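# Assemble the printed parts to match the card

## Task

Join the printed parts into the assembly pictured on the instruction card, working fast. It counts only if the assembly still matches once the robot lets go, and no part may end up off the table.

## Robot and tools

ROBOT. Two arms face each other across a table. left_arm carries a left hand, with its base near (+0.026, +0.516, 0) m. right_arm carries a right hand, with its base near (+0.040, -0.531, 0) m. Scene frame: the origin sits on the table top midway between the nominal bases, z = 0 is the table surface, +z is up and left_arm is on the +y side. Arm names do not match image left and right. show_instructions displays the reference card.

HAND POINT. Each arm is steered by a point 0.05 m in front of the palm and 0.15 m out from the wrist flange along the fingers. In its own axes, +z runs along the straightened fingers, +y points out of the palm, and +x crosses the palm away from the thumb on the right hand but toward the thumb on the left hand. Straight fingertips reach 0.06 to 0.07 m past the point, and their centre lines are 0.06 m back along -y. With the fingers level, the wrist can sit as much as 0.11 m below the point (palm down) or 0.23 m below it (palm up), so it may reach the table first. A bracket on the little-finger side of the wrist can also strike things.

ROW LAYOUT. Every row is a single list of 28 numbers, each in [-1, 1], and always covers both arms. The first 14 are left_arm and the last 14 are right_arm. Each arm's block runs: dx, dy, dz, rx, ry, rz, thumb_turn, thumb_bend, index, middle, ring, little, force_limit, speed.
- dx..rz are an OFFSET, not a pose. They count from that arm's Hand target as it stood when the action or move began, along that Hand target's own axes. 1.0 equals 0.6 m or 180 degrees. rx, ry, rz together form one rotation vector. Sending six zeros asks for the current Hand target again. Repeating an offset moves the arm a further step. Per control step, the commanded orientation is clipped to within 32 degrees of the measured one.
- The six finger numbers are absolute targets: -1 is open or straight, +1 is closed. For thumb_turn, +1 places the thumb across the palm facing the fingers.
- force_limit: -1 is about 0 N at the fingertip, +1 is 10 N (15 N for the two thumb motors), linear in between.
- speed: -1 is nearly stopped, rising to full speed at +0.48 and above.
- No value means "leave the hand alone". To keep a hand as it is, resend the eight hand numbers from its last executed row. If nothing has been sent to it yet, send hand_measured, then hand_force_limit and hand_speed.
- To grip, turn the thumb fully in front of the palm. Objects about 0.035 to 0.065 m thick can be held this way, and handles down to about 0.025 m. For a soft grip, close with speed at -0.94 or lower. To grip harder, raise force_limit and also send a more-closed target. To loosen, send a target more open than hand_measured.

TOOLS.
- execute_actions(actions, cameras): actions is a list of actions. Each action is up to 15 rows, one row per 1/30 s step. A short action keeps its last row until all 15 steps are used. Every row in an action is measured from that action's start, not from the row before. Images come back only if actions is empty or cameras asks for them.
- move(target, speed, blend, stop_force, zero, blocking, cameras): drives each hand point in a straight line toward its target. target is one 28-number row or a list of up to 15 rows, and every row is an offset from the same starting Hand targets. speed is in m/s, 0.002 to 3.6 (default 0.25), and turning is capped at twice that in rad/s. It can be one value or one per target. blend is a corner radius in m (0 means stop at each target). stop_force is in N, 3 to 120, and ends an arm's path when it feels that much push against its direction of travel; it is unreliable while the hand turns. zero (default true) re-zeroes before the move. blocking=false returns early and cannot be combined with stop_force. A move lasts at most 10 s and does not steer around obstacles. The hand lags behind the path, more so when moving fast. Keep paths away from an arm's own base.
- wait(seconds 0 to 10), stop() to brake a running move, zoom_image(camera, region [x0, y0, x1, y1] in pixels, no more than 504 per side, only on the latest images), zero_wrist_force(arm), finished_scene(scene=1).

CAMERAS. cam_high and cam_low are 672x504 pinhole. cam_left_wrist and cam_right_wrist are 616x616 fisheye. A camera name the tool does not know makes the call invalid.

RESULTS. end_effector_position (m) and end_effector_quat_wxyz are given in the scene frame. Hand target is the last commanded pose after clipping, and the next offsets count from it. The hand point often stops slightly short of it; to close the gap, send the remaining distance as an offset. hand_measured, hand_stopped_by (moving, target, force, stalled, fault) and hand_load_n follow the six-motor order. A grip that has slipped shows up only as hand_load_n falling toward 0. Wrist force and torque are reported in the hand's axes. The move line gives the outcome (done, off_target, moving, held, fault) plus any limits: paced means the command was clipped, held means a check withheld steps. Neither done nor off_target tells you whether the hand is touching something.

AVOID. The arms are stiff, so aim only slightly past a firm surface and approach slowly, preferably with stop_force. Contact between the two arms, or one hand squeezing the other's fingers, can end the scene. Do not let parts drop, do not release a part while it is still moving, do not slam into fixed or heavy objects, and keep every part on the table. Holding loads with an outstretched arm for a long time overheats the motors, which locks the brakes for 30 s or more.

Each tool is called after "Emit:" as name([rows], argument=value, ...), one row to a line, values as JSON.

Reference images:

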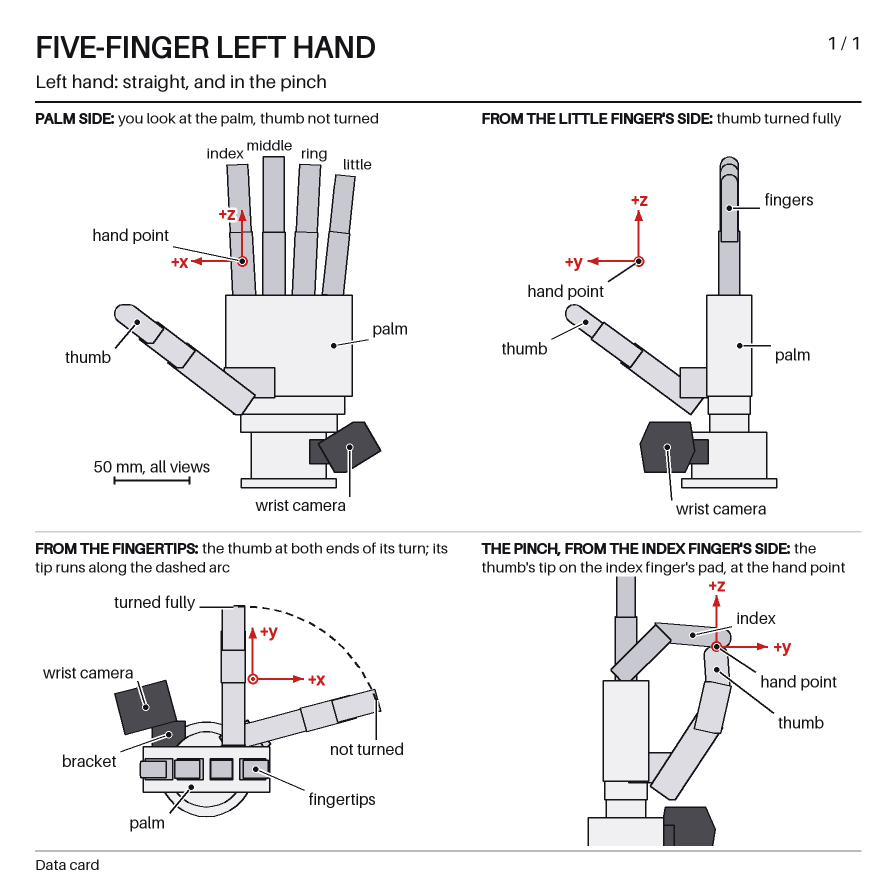

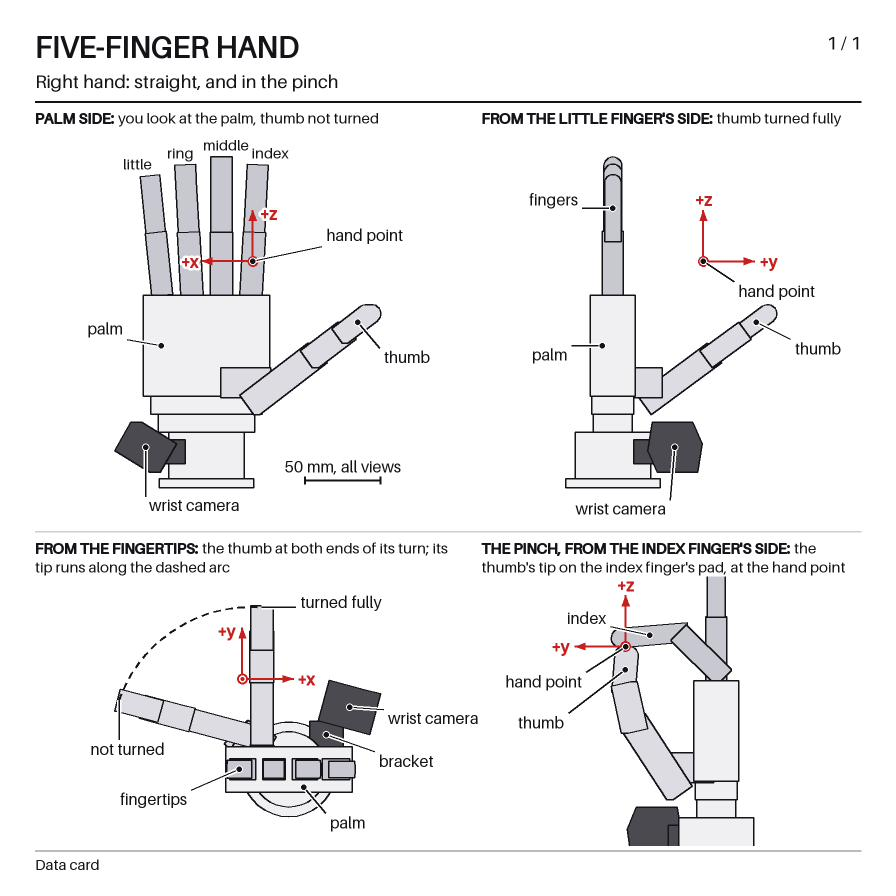

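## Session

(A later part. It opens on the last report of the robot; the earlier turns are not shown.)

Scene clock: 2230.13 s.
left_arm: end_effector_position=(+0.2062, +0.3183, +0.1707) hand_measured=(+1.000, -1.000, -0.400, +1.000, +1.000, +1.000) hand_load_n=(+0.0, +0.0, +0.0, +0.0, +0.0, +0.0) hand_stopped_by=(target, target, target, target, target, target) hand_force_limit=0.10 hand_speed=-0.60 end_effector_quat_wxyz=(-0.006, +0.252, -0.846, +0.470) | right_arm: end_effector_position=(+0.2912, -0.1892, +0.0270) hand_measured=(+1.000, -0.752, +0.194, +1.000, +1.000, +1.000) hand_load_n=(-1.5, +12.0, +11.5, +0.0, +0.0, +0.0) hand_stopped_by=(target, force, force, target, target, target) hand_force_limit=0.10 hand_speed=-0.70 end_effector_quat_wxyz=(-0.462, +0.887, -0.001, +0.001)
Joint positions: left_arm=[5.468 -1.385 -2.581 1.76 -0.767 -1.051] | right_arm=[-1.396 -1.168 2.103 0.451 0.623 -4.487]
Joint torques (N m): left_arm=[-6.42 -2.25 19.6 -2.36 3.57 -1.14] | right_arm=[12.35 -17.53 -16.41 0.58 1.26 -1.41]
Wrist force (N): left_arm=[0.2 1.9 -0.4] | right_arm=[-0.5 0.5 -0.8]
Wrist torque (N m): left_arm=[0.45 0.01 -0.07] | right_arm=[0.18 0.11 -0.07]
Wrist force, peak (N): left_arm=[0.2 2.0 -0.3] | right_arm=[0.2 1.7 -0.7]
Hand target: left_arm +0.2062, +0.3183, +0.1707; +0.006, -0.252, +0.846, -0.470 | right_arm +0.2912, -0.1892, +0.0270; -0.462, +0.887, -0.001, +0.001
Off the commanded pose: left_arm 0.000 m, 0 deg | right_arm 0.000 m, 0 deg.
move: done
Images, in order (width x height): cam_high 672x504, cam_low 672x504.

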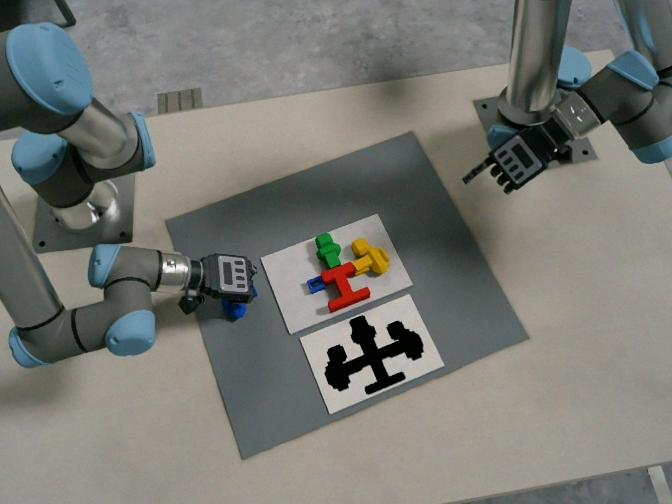

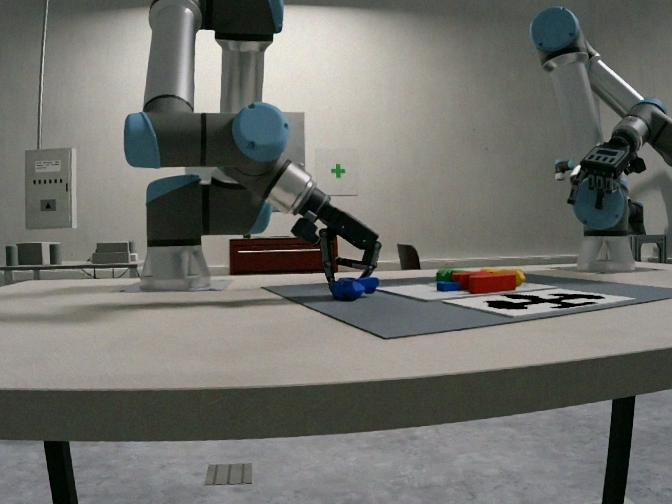

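Emit:
move([
  [0,0,0,0,0,0,1,-1,-0.4,1,1,1,0.1,-0.6,0,-0.0614,-0.043,0,0,0,1,-0.4,0.4,1,1,1,0.1,-0.7],
  [0,0,0,0,0,0,1,-1,-0.4,1,1,1,0.1,-0.6,0.001,-0.1885,0.1383,0,0,0,1,-0.4,0.4,1,1,1,0.1,-0.7],
], speed=[0.1,0.18], cameras=["cam_high","cam_low"])

Emit:
zoom_image(camera="cam_high", region=[285, 250, 335, 300])

Emit:
zoom_image(camera="cam_low", region=[415, 240, 465, 300])

Scene clock: 2243.30 s.
left_arm: end_effector_position=(+0.2062, +0.3183, +0.1707) hand_measured=(+1.000, -1.000, -0.400, +1.000, +1.000, +1.000) hand_load_n=(+0.0, +0.0, +0.0, +0.0, +0.0, +0.0) hand_stopped_by=(target, target, target, target, target, target) hand_force_limit=0.10 hand_speed=-0.60 end_effector_quat_wxyz=(-0.006, +0.252, -0.846, +0.470) | right_arm: end_effector_position=(+0.2920, -0.0564, +0.0721) hand_measured=(+1.000, -0.752, +0.194, +1.000, +1.000, +1.000) hand_load_n=(-1.0, +12.0, +11.5, +0.0, +0.0, +0.0) hand_stopped_by=(target, force, force, target, target, target) hand_force_limit=0.10 hand_speed=-0.70 end_effector_quat_wxyz=(-0.462, +0.887, -0.001, +0.001)
Joint positions: left_arm=[5.468 -1.385 -2.581 1.76 -0.767 -1.051] | right_arm=[-1.031 -1.182 1.824 0.331 0.766 -3.956]
Joint torques (N m): left_arm=[-7.22 -1.86 19.32 -2.58 3.31 -1.17] | right_arm=[3.1 -31.9 -16.14 1.48 -3.68 1.26]
Wrist force (N): left_arm=[0.0 1.7 -0.4] | right_arm=[-0.4 0.9 -0.8]
Wrist torque (N m): left_arm=[0.42 0.05 -0.09] | right_arm=[0.25 0.07 0.14]
Wrist force, peak (N): left_arm=[0.1 2.0 -0.3] | right_arm=[-0.3 1.8 -1.9]
Hand target: left_arm +0.2062, +0.3183, +0.1707; +0.006, -0.252, +0.846, -0.470 | right_arm +0.2920, -0.0563, +0.0721; -0.462, +0.887, -0.001, +0.001
Off the commanded pose: left_arm 0.000 m, 0 deg | right_arm 0.000 m, 0 deg.
move: done
Images, in order (width x height): cam_high 672x504, cam_low 672x504.

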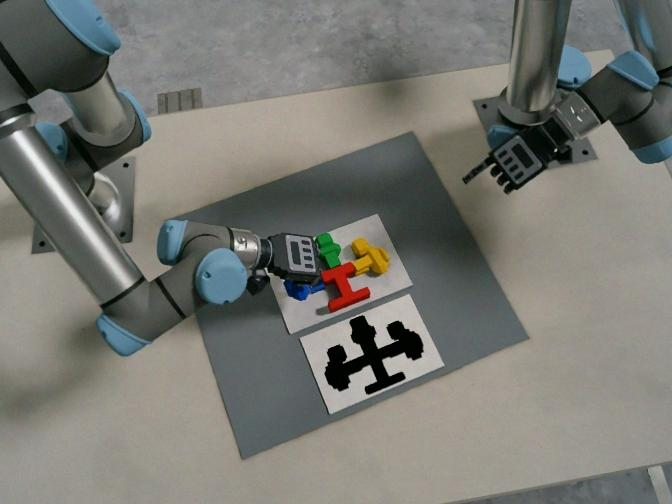

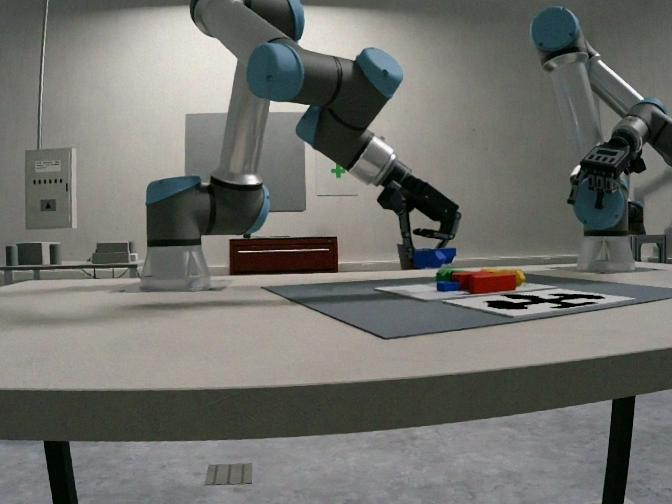

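Scaled by 10.080 from the camera's 672x504 image, which has a finer 960x720 frame.

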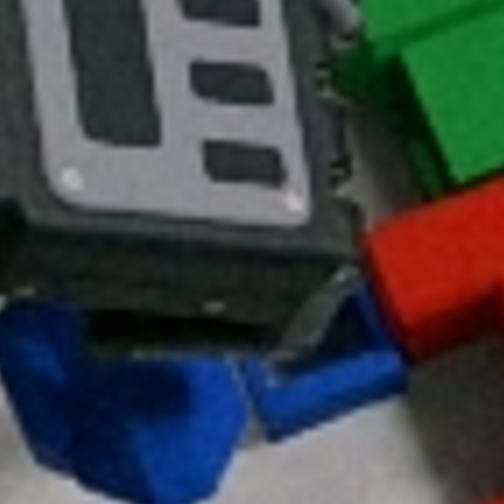

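Scaled by 8.400 from the camera's 672x504 image, which has a finer 960x720 frame.

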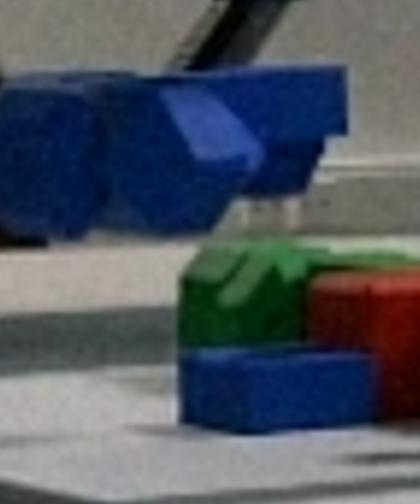

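Emit:
move([
  [0,0,0,0,0,0,1,-1,-0.4,1,1,1,0.1,-0.6,0.0027,-0.0041,0.0059,0,0,0,1,-0.4,0.4,1,1,1,0.1,-0.7],
  [0,0,0,0,0,0,1,-1,-0.4,1,1,1,0.1,-0.6,0.0027,0.0259,0.0269,0,0,0,1,-0.4,0.4,1,1,1,0.1,-0.7],
], speed=0.08, cameras=["cam_high","cam_low"])

Emit:
zoom_image(camera="cam_high", region=[300, 260, 335, 295])

Emit:
zoom_image(camera="cam_low", region=[415, 240, 465, 300])

Scene clock: 2272.00 s.
left_arm: end_effector_position=(+0.2062, +0.3183, +0.1707) hand_measured=(+1.000, -1.000, -0.400, +1.000, +1.000, +1.000) hand_load_n=(+0.0, +0.0, +0.0, +0.0, +0.0, +0.0) hand_stopped_by=(target, target, target, target, target, target) hand_force_limit=0.10 hand_speed=-0.60 end_effector_quat_wxyz=(-0.006, +0.252, -0.846, +0.470) | right_arm: end_effector_position=(+0.2936, -0.0521, +0.0501) hand_measured=(+1.000, -0.752, +0.194, +1.000, +1.000, +1.000) hand_load_n=(-1.0, +12.5, +11.5, +0.0, +0.0, +0.0) hand_stopped_by=(target, force, force, target, target, target) hand_force_limit=0.10 hand_speed=-0.70 end_effector_quat_wxyz=(-0.462, +0.887, -0.001, +0.001) end_effector_velocity=(+0.000, +0.000, +0.002) end_effector_angular_velocity=(+0.001, +0.000, +0.000)
Joint positions: left_arm=[5.468 -1.385 -2.581 1.76 -0.767 -1.051] | right_arm=[-1.023 -1.142 1.831 0.277 0.771 -3.947]
Joint velocities: left_arm=[within noise] | right_arm=[0 -0.003 -0.002 0.005 -0.001 0.001]
Joint torques (N m): left_arm=[-6.72 -1.75 19.33 -2.41 3.22 -1.12] | right_arm=[-9.22 -36.94 -22.22 2.2 -1.21 1.27]
Wrist force (N): left_arm=[0.1 1.7 -0.3] | right_arm=[-0.3 0.5 -0.9]
Wrist torque (N m): left_arm=[0.41 0.03 -0.08] | right_arm=[0.18 0.05 -0.01]
Wrist force, peak (N): left_arm=[0.1 1.9 -0.5] | right_arm=[-0.6 1.0 -1.1]
Hand target: left_arm +0.2062, +0.3183, +0.1707; +0.006, -0.252, +0.846, -0.470 | right_arm +0.2937, -0.0520, +0.0501; -0.462, +0.887, -0.001, +0.001
Off the commanded pose: left_arm 0.000 m, 0 deg | right_arm 0.000 m, 0 deg.
move: done
Images, in order (width x height): cam_high 672x504, cam_low 672x504.

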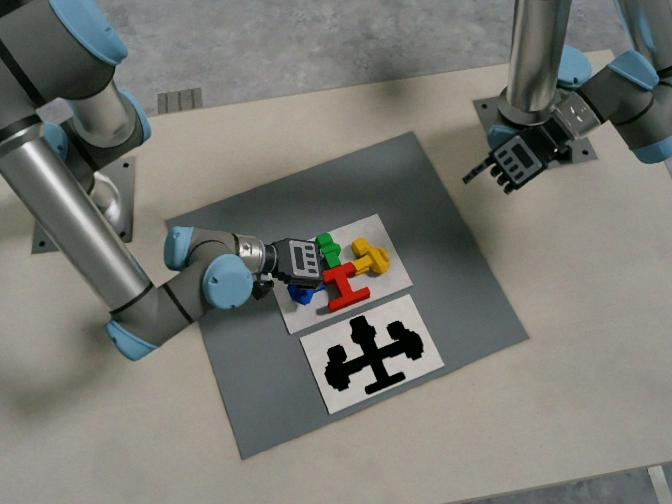

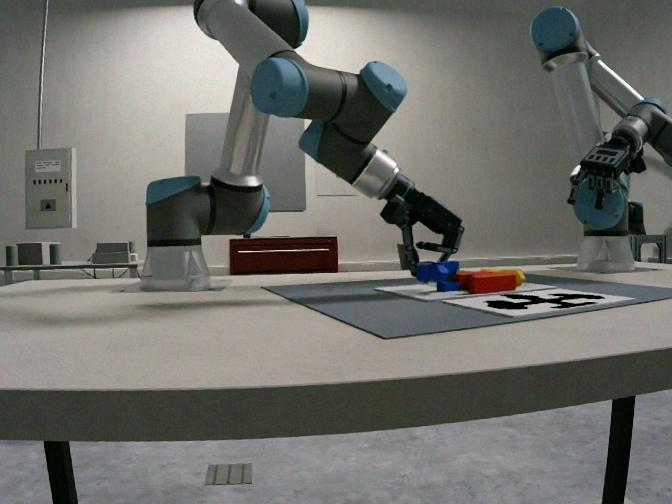

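Scaled by 14.400 from the camera's 672x504 image, which has a finer 960x720 frame.

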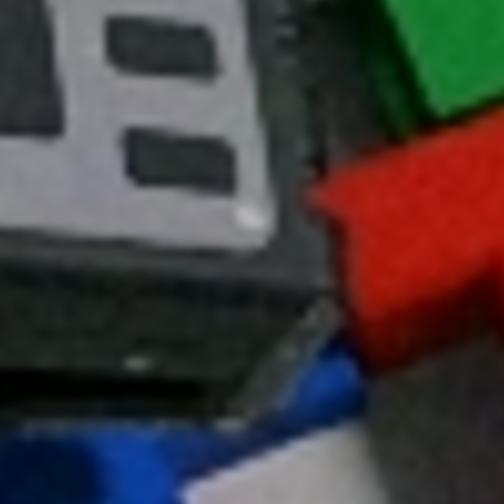

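Scaled by 8.400 from the camera's 672x504 image, which has a finer 960x720 frame.

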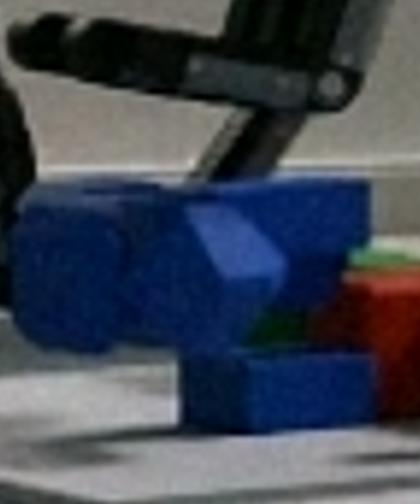

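Emit:
move(target=[0,0,0,0,0,0,1,-1,-0.4,1,1,1,0.1,-0.6,0,0.0295,0.0207,0,0,0,1,-0.4,0.4,1,1,1,0.1,-0.7], speed=0.025, stop_force=3, cameras=["cam_high","cam_low"])

Emit:
zoom_image(camera="cam_high", region=[285, 260, 335, 310])

Emit:
zoom_image(camera="cam_low", region=[415, 240, 465, 300])

Scene clock: 2290.93 s.
left_arm: end_effector_position=(+0.2062, +0.3183, +0.1707) hand_measured=(+1.000, -1.000, -0.400, +1.000, +1.000, +1.000) hand_load_n=(+0.0, +0.0, +0.0, +0.0, +0.0, +0.0) hand_stopped_by=(target, target, target, target, target, target) hand_force_limit=0.10 hand_speed=-0.60 end_effector_quat_wxyz=(-0.006, +0.252, -0.846, +0.470) | right_arm: end_effector_position=(+0.2937, -0.0520, +0.0316) hand_measured=(+1.000, -0.752, +0.194, +1.000, +1.000, +1.000) hand_load_n=(-0.5, +12.0, +11.0, +0.5, +0.0, +0.0) hand_stopped_by=(target, force, force, target, target, target) hand_force_limit=0.10 hand_speed=-0.70 end_effector_quat_wxyz=(-0.462, +0.887, -0.001, +0.001)
Joint positions: left_arm=[5.468 -1.385 -2.581 1.76 -0.767 -1.051] | right_arm=[-1.023 -1.112 1.845 0.233 0.771 -3.947]
Joint torques (N m): left_arm=[-6.94 -1.54 19.67 -2.64 3.23 -1.18] | right_arm=[-4.49 -30.04 -21.18 -0.44 1.48 0.1]
Wrist force (N): left_arm=[0.1 1.5 -0.3] | right_arm=[-1.6 1.3 -0.9]
Wrist torque (N m): left_arm=[0.39 0.04 -0.08] | right_arm=[0.26 0.07 -0.02]
Wrist force, peak (N): left_arm=[0.2 1.9 -0.3] | right_arm=[-2.9 -6.3 -5.2]
Hand target: left_arm +0.2062, +0.3183, +0.1707; +0.006, -0.252, +0.846, -0.470 | right_arm +0.2937, -0.0520, +0.0316; -0.462, +0.887, -0.001, +0.001 (not the last commanded pose)
Off the commanded pose: left_arm 0.000 m, 0 deg | right_arm 0.003 m, 0 deg.
move: contact (right_arm)
Images, in order (width x height): cam_high 672x504, cam_low 672x504.

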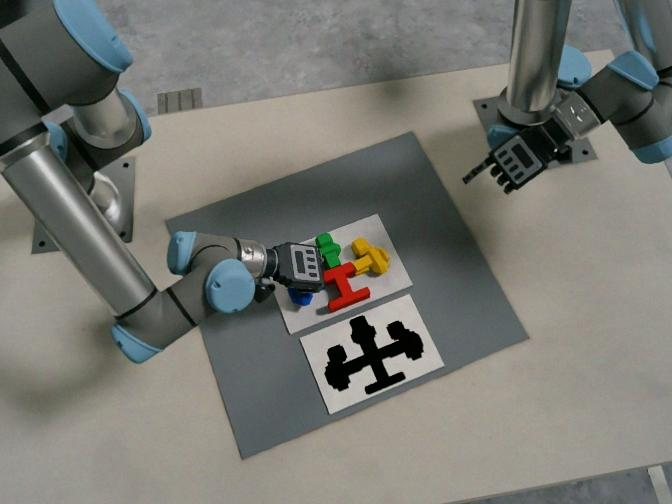

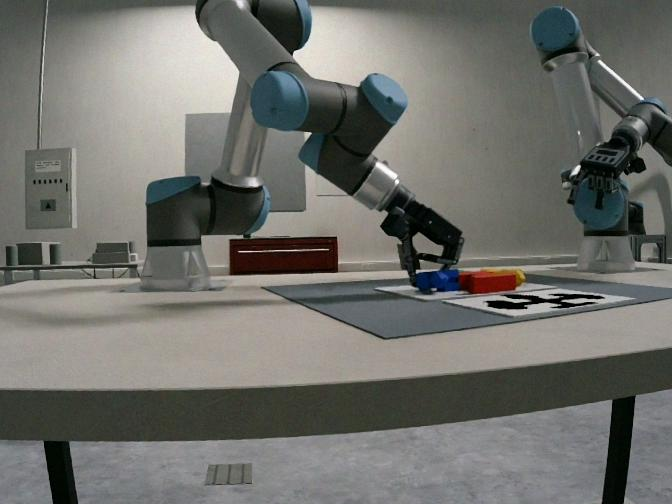

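Scaled by 10.080 from the camera's 672x504 image, which has a finer 960x720 frame.

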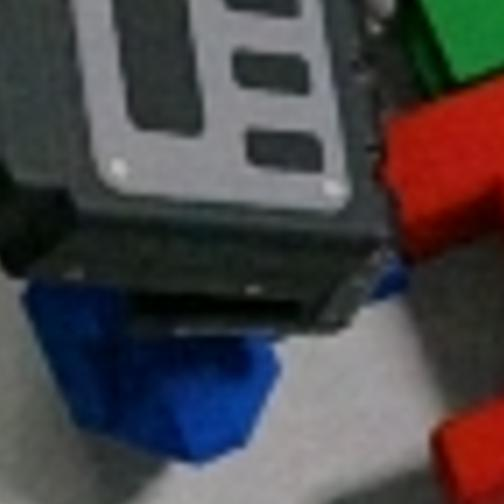

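Scaled by 8.400 from the camera's 672x504 image, which has a finer 960x720 frame.

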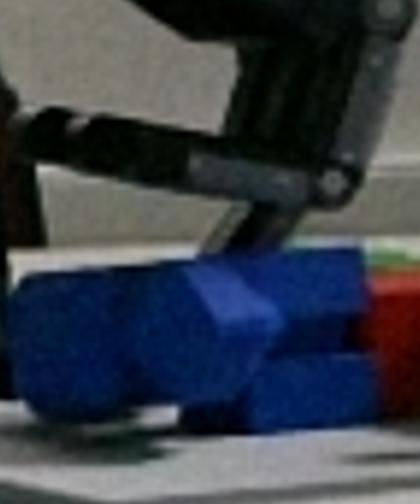

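Emit:
move([
  [0,0,0,0,0,0,1,-1,-0.4,1,1,1,0.1,-0.6,0,0,0,0,0,0,1,-1,-0.02,1,1,1,0.1,-0.7],
  [0,0,0,0,0,0,1,-1,-0.4,1,1,1,0.1,-0.6,0,-0.137,-0.096,0,0,0,1,-1,-0.02,1,1,1,0.1,-0.7],
  [0,0,0,0,0,0,1,-1,-0.4,1,1,1,0.1,-0.6,-0.05,0.02,-0.25,0,0,0,1,-1,-0.02,1,1,1,0.1,-0.7],
], speed=[0.1,0.1,0.25], cameras=["cam_high","cam_low","cam_right_wrist"])

Emit:
zoom_image(camera="cam_high", region=[280, 225, 400, 315])

Emit:
zoom_image(camera="cam_low", region=[400, 240, 540, 310])

Scene clock: 2304.27 s.
left_arm: end_effector_position=(+0.2062, +0.3183, +0.1707) hand_measured=(+1.000, -1.000, -0.400, +1.000, +1.000, +1.000) hand_load_n=(+0.0, +0.0, +0.0, +0.0, +0.0, +0.0) hand_stopped_by=(target, target, target, target, target, target) hand_force_limit=0.10 hand_speed=-0.60 end_effector_quat_wxyz=(-0.006, +0.252, -0.846, +0.470) | right_arm: end_effector_position=(+0.2634, -0.1817, +0.1077) hand_measured=(+1.000, -1.000, -0.020, +1.000, +1.000, +1.000) hand_load_n=(+0.0, +0.0, +0.0, +0.0, +0.0, +0.0) hand_stopped_by=(target, target, target, target, target, target) hand_force_limit=0.10 hand_speed=-0.70 end_effector_quat_wxyz=(-0.462, +0.887, -0.001, +0.001)
Joint positions: left_arm=[5.468 -1.385 -2.581 1.76 -0.767 -1.051] | right_arm=[-1.356 -1.381 2.092 0.622 0.631 -4.421]
Joint torques (N m): left_arm=[-7.31 -1.02 19.45 -2.83 2.99 -1.05] | right_arm=[-7.09 -27.29 -3.67 2.1 1.43 -1.68]
Wrist force (N): left_arm=[0.1 1.6 -0.4] | right_arm=[-0.4 0.5 -0.6]
Wrist torque (N m): left_arm=[0.41 0.02 -0.08] | right_arm=[0.17 0.08 -0.05]
Wrist force, peak (N): left_arm=[0.2 2.0 -0.3] | right_arm=[-2.3 1.5 -1.7]
Hand target: left_arm +0.2062, +0.3183, +0.1707; +0.006, -0.252, +0.846, -0.470 | right_arm +0.2634, -0.1817, +0.1077; -0.462, +0.887, -0.001, +0.001
Off the commanded pose: left_arm 0.000 m, 0 deg | right_arm 0.000 m, 0 deg.
move: done
Images, in order (width x height): cam_high 672x504, cam_low 672x504, cam_right_wrist 616x616.

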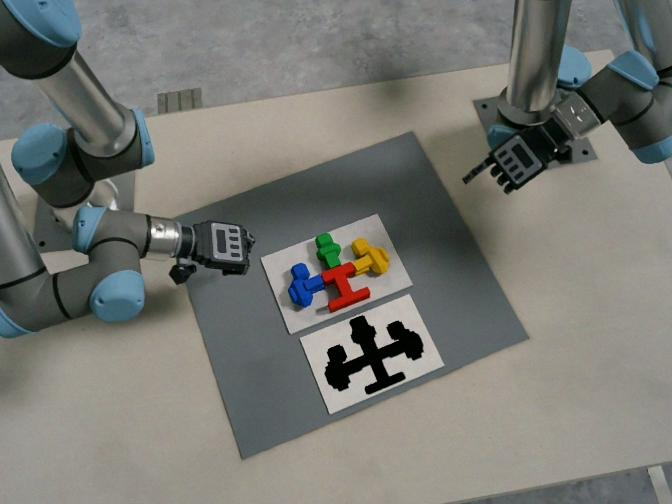

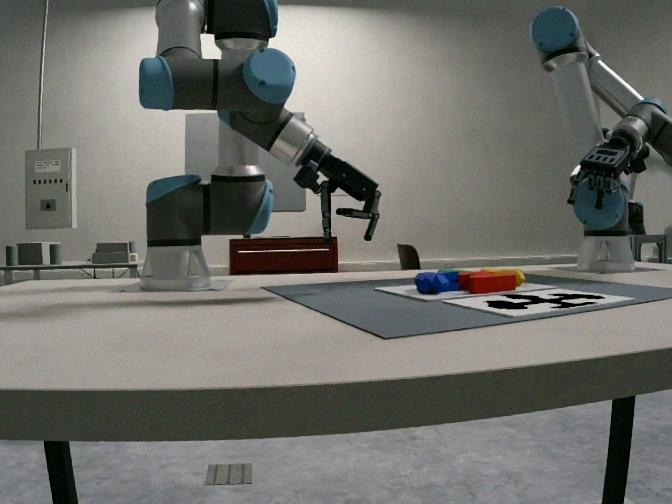

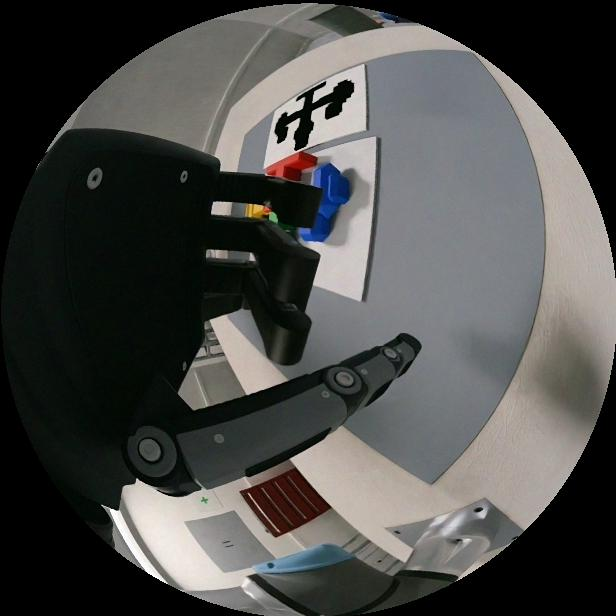

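Scaled by 4.200 from the camera's 672x504 image, which has a finer 960x720 frame.

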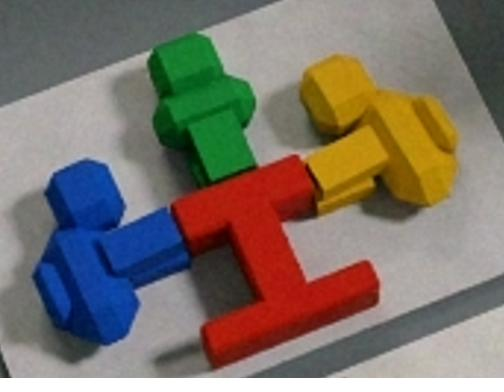

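Scaled by 3.600 from the camera's 672x504 image, which has a finer 960x720 frame.

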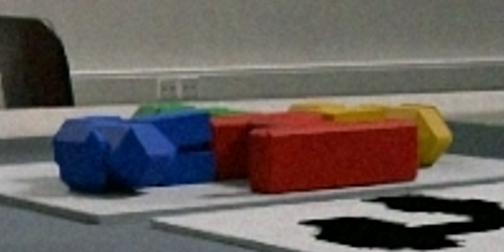

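Emit:
zoom_image(camera="cam_low", region=[410, 260, 470, 300])

Emit:
zoom_image(camera="cam_high", region=[285, 255, 335, 310])

Emit:
zoom_image(camera="cam_high", region=[310, 225, 395, 285])

Scaled by 8.400 from the camera's 672x504 image, which has a finer 960x720 frame.

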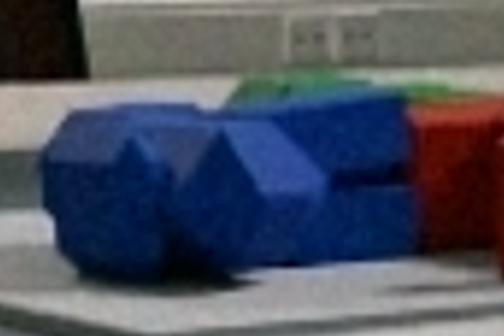

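Scaled by 9.164 from the camera's 672x504 image, which has a finer 960x720 frame.

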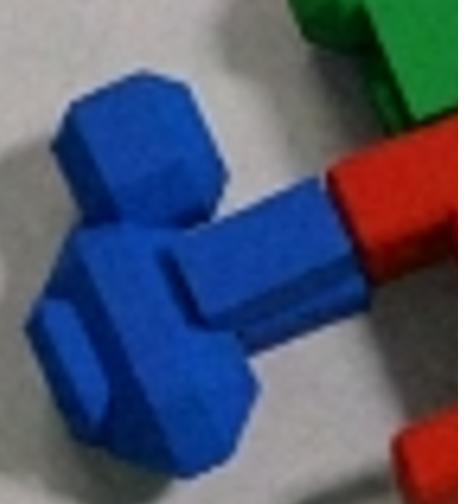

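Scaled by 5.929 from the camera's 672x504 image, which has a finer 960x720 frame.

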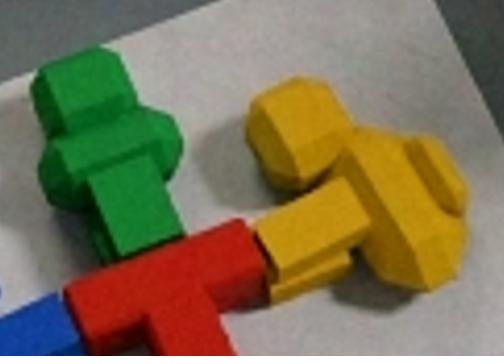

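Emit:
move([
  [0,0,0,0,0,0,1,-1,-0.4,1,1,1,0.1,-0.6,0.0505,-0.1568,0.154,0,0,0,1,-1,-0.02,1,1,1,0.1,-0.7],
  [0,0,0,0,0,0,1,-1,-0.4,1,1,1,0.1,-0.6,0.0505,-0.0187,0.2508,0,0,0,1,-1,-0.02,1,1,1,0.1,-0.7],
  [0,0,0,0,0,0,1,-1,-0.4,1,1,1,0.1,-0.6,0.0505,-0.0187,0.2508,0,0,0,1,-0.4,0.4,1,1,1,0.1,-0.75],
], speed=[0.25,0.1,0.1], cameras=["cam_low","cam_high"])

Emit:
zoom_image(camera="cam_low", region=[410, 250, 470, 300])

Scene clock: 2353.13 s.
left_arm: end_effector_position=(+0.2062, +0.3183, +0.1707) hand_measured=(+1.000, -1.000, -0.400, +1.000, +1.000, +1.000) hand_load_n=(-0.5, +0.0, +0.0, +0.0, +0.0, +0.0) hand_stopped_by=(target, target, target, target, target, target) hand_force_limit=0.10 hand_speed=-0.60 end_effector_quat_wxyz=(-0.006, +0.252, -0.846, +0.470) | right_arm: end_effector_position=(+0.2940, -0.0521, +0.0307) hand_measured=(+1.000, -0.852, +0.254, +1.000, +1.000, +1.000) hand_load_n=(+0.0, +8.5, +7.5, +0.0, +0.0, +0.0) hand_stopped_by=(target, force, force, target, target, target) hand_force_limit=0.10 hand_speed=-0.75 end_effector_quat_wxyz=(-0.462, +0.887, -0.001, +0.001)
Joint positions: left_arm=[5.468 -1.385 -2.581 1.76 -0.767 -1.051] | right_arm=[-1.023 -1.11 1.846 0.231 0.77 -3.947]
Joint torques (N m): left_arm=[-6.91 -1.63 20.48 -2.94 2.93 -1.11] | right_arm=[12.81 -28.49 -20.17 -0.17 1.91 -0.92]
Wrist force (N): left_arm=[0.1 1.6 -0.5] | right_arm=[0.0 0.6 -0.6]
Wrist torque (N m): left_arm=[0.42 0.03 -0.08] | right_arm=[0.19 0.01 0.11]
Wrist force, peak (N): left_arm=[0.1 2.0 -0.5] | right_arm=[-1.2 2.4 -2.1]
Hand target: left_arm +0.2062, +0.3183, +0.1707; +0.006, -0.252, +0.846, -0.470 | right_arm +0.2940, -0.0521, +0.0306; -0.462, +0.887, -0.001, +0.001
Off the commanded pose: left_arm 0.000 m, 0 deg | right_arm 0.000 m, 0 deg.
move: done
Images, in order (width x height): cam_high 672x504, cam_low 672x504.

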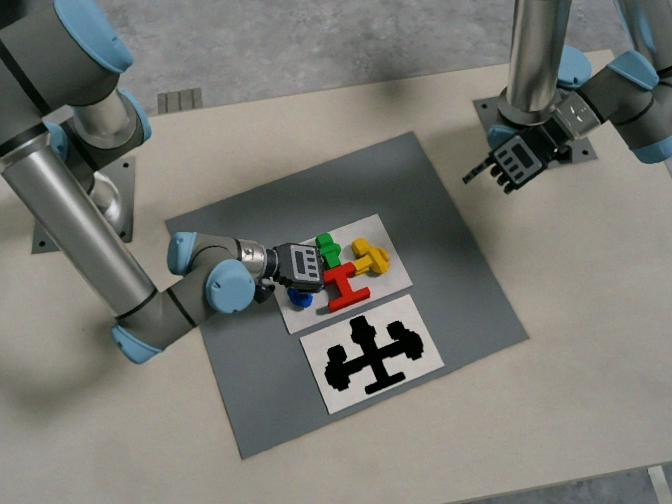

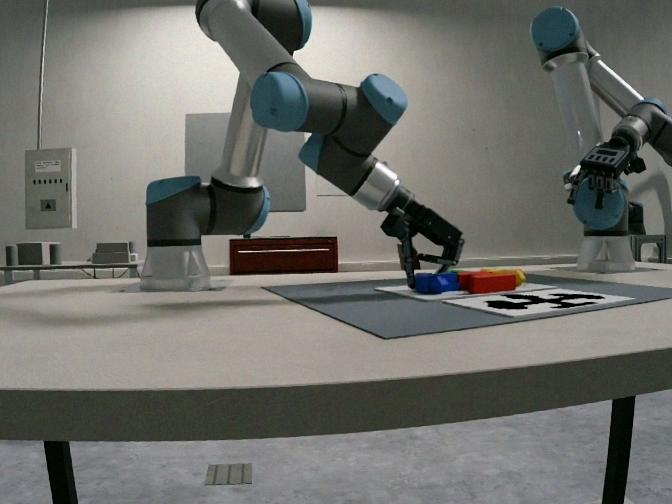

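Scaled by 8.400 from the camera's 672x504 image, which has a finer 960x720 frame.

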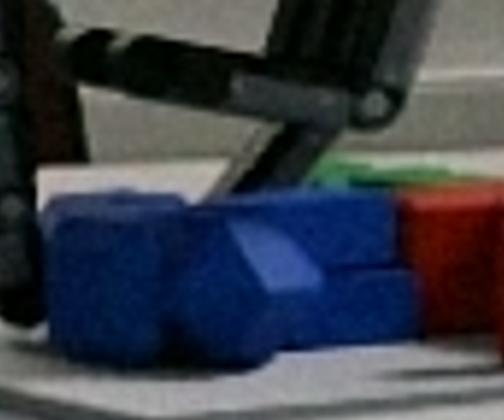

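Emit:
move([
  [0,0,0,0,0,0,1,-1,-0.4,1,1,1,0.1,-0.6,0,0,0,0,0,0,1,-1,-0.02,1,1,1,0.1,-0.75],
  [0,0,0,0,0,0,1,-1,-0.4,1,1,1,0.1,-0.6,0,-0.137,-0.096,0,0,0,1,-1,-0.02,1,1,1,0.1,-0.75],
  [0,0,0,0,0,0,1,-1,-0.4,1,1,1,0.1,-0.6,-0.05,0.02,-0.25,0,0,0,1,-1,-0.02,1,1,1,0.1,-0.75],
], speed=[0.1,0.1,0.25], cameras=["cam_high","cam_low"])

Emit:
zoom_image(camera="cam_high", region=[280, 225, 400, 315])

Emit:
zoom_image(camera="cam_low", region=[410, 260, 470, 300])

Emit:
zoom_image(camera="cam_high", region=[285, 255, 335, 310])

Scene clock: 2366.10 s.
left_arm: end_effector_position=(+0.2062, +0.3183, +0.1707) hand_measured=(+1.000, -1.000, -0.400, +1.000, +1.000, +1.000) hand_load_n=(+0.0, +0.0, +0.0, +0.0, +0.0, +0.0) hand_stopped_by=(target, target, target, target, target, target) hand_force_limit=0.10 hand_speed=-0.60 end_effector_quat_wxyz=(-0.006, +0.252, -0.846, +0.470) | right_arm: end_effector_position=(+0.2637, -0.1817, +0.1068) hand_measured=(+1.000, -1.000, -0.020, +1.000, +1.000, +1.000) hand_load_n=(+0.5, +0.0, -0.5, +0.0, +0.0, +0.0) hand_stopped_by=(target, target, target, target, target, target) hand_force_limit=0.10 hand_speed=-0.75 end_effector_quat_wxyz=(-0.462, +0.887, -0.001, +0.001)
Joint positions: left_arm=[5.468 -1.385 -2.581 1.76 -0.767 -1.051] | right_arm=[-1.357 -1.379 2.092 0.619 0.631 -4.421]
Joint torques (N m): left_arm=[-6.88 -0.93 19.4 -2.98 2.68 -0.93] | right_arm=[-7.85 -26.2 -3.98 2.11 1.45 -1.78]
Wrist force (N): left_arm=[0.1 1.7 -0.1] | right_arm=[-0.4 0.4 -0.6]
Wrist torque (N m): left_arm=[0.41 0.04 -0.08] | right_arm=[0.15 0.07 -0.06]
Wrist force, peak (N): left_arm=[0.2 2.0 -0.3] | right_arm=[-0.7 2.1 -2.0]
Hand target: left_arm +0.2062, +0.3183, +0.1707; +0.006, -0.252, +0.846, -0.470 | right_arm +0.2637, -0.1818, +0.1068; -0.462, +0.887, -0.001, +0.001
Off the commanded pose: left_arm 0.000 m, 0 deg | right_arm 0.000 m, 0 deg.
move: done
Images, in order (width x height): cam_high 672x504, cam_low 672x504.

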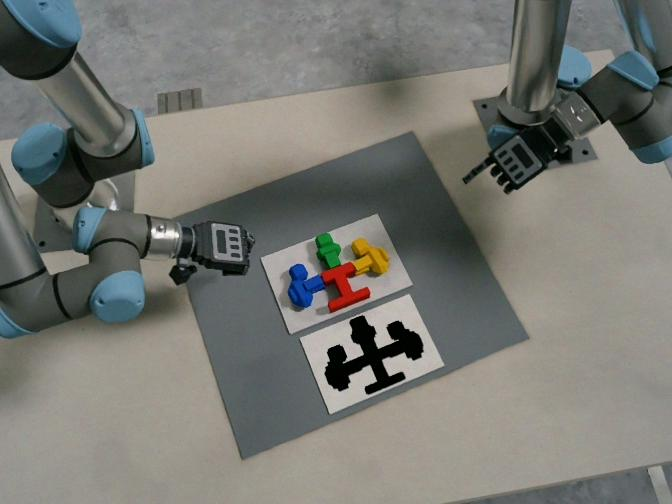

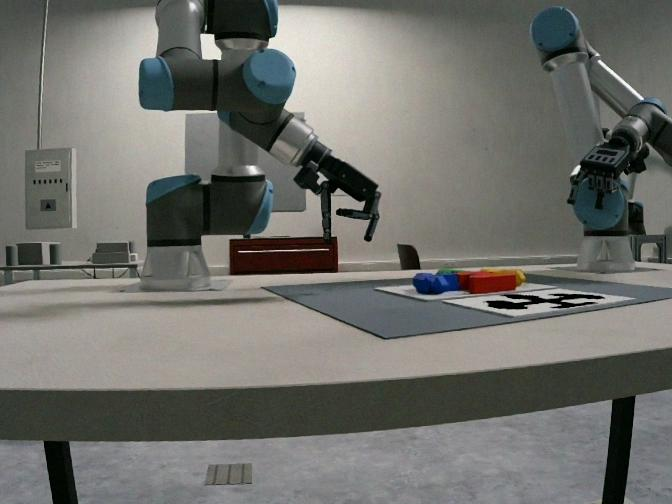

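Scaled by 4.200 from the camera's 672x504 image, which has a finer 960x720 frame.

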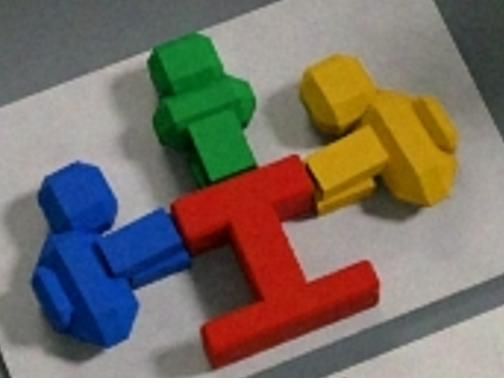

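Scaled by 8.400 from the camera's 672x504 image, which has a finer 960x720 frame.

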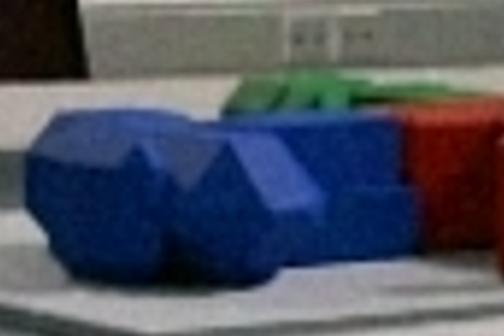

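Scaled by 9.164 from the camera's 672x504 image, which has a finer 960x720 frame.

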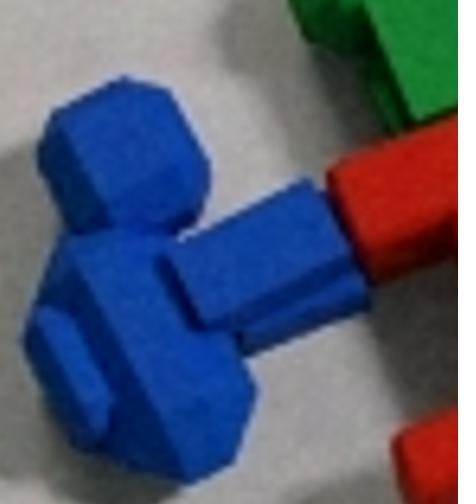

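Emit:
finished_scene()

The scene is finished: the task was done.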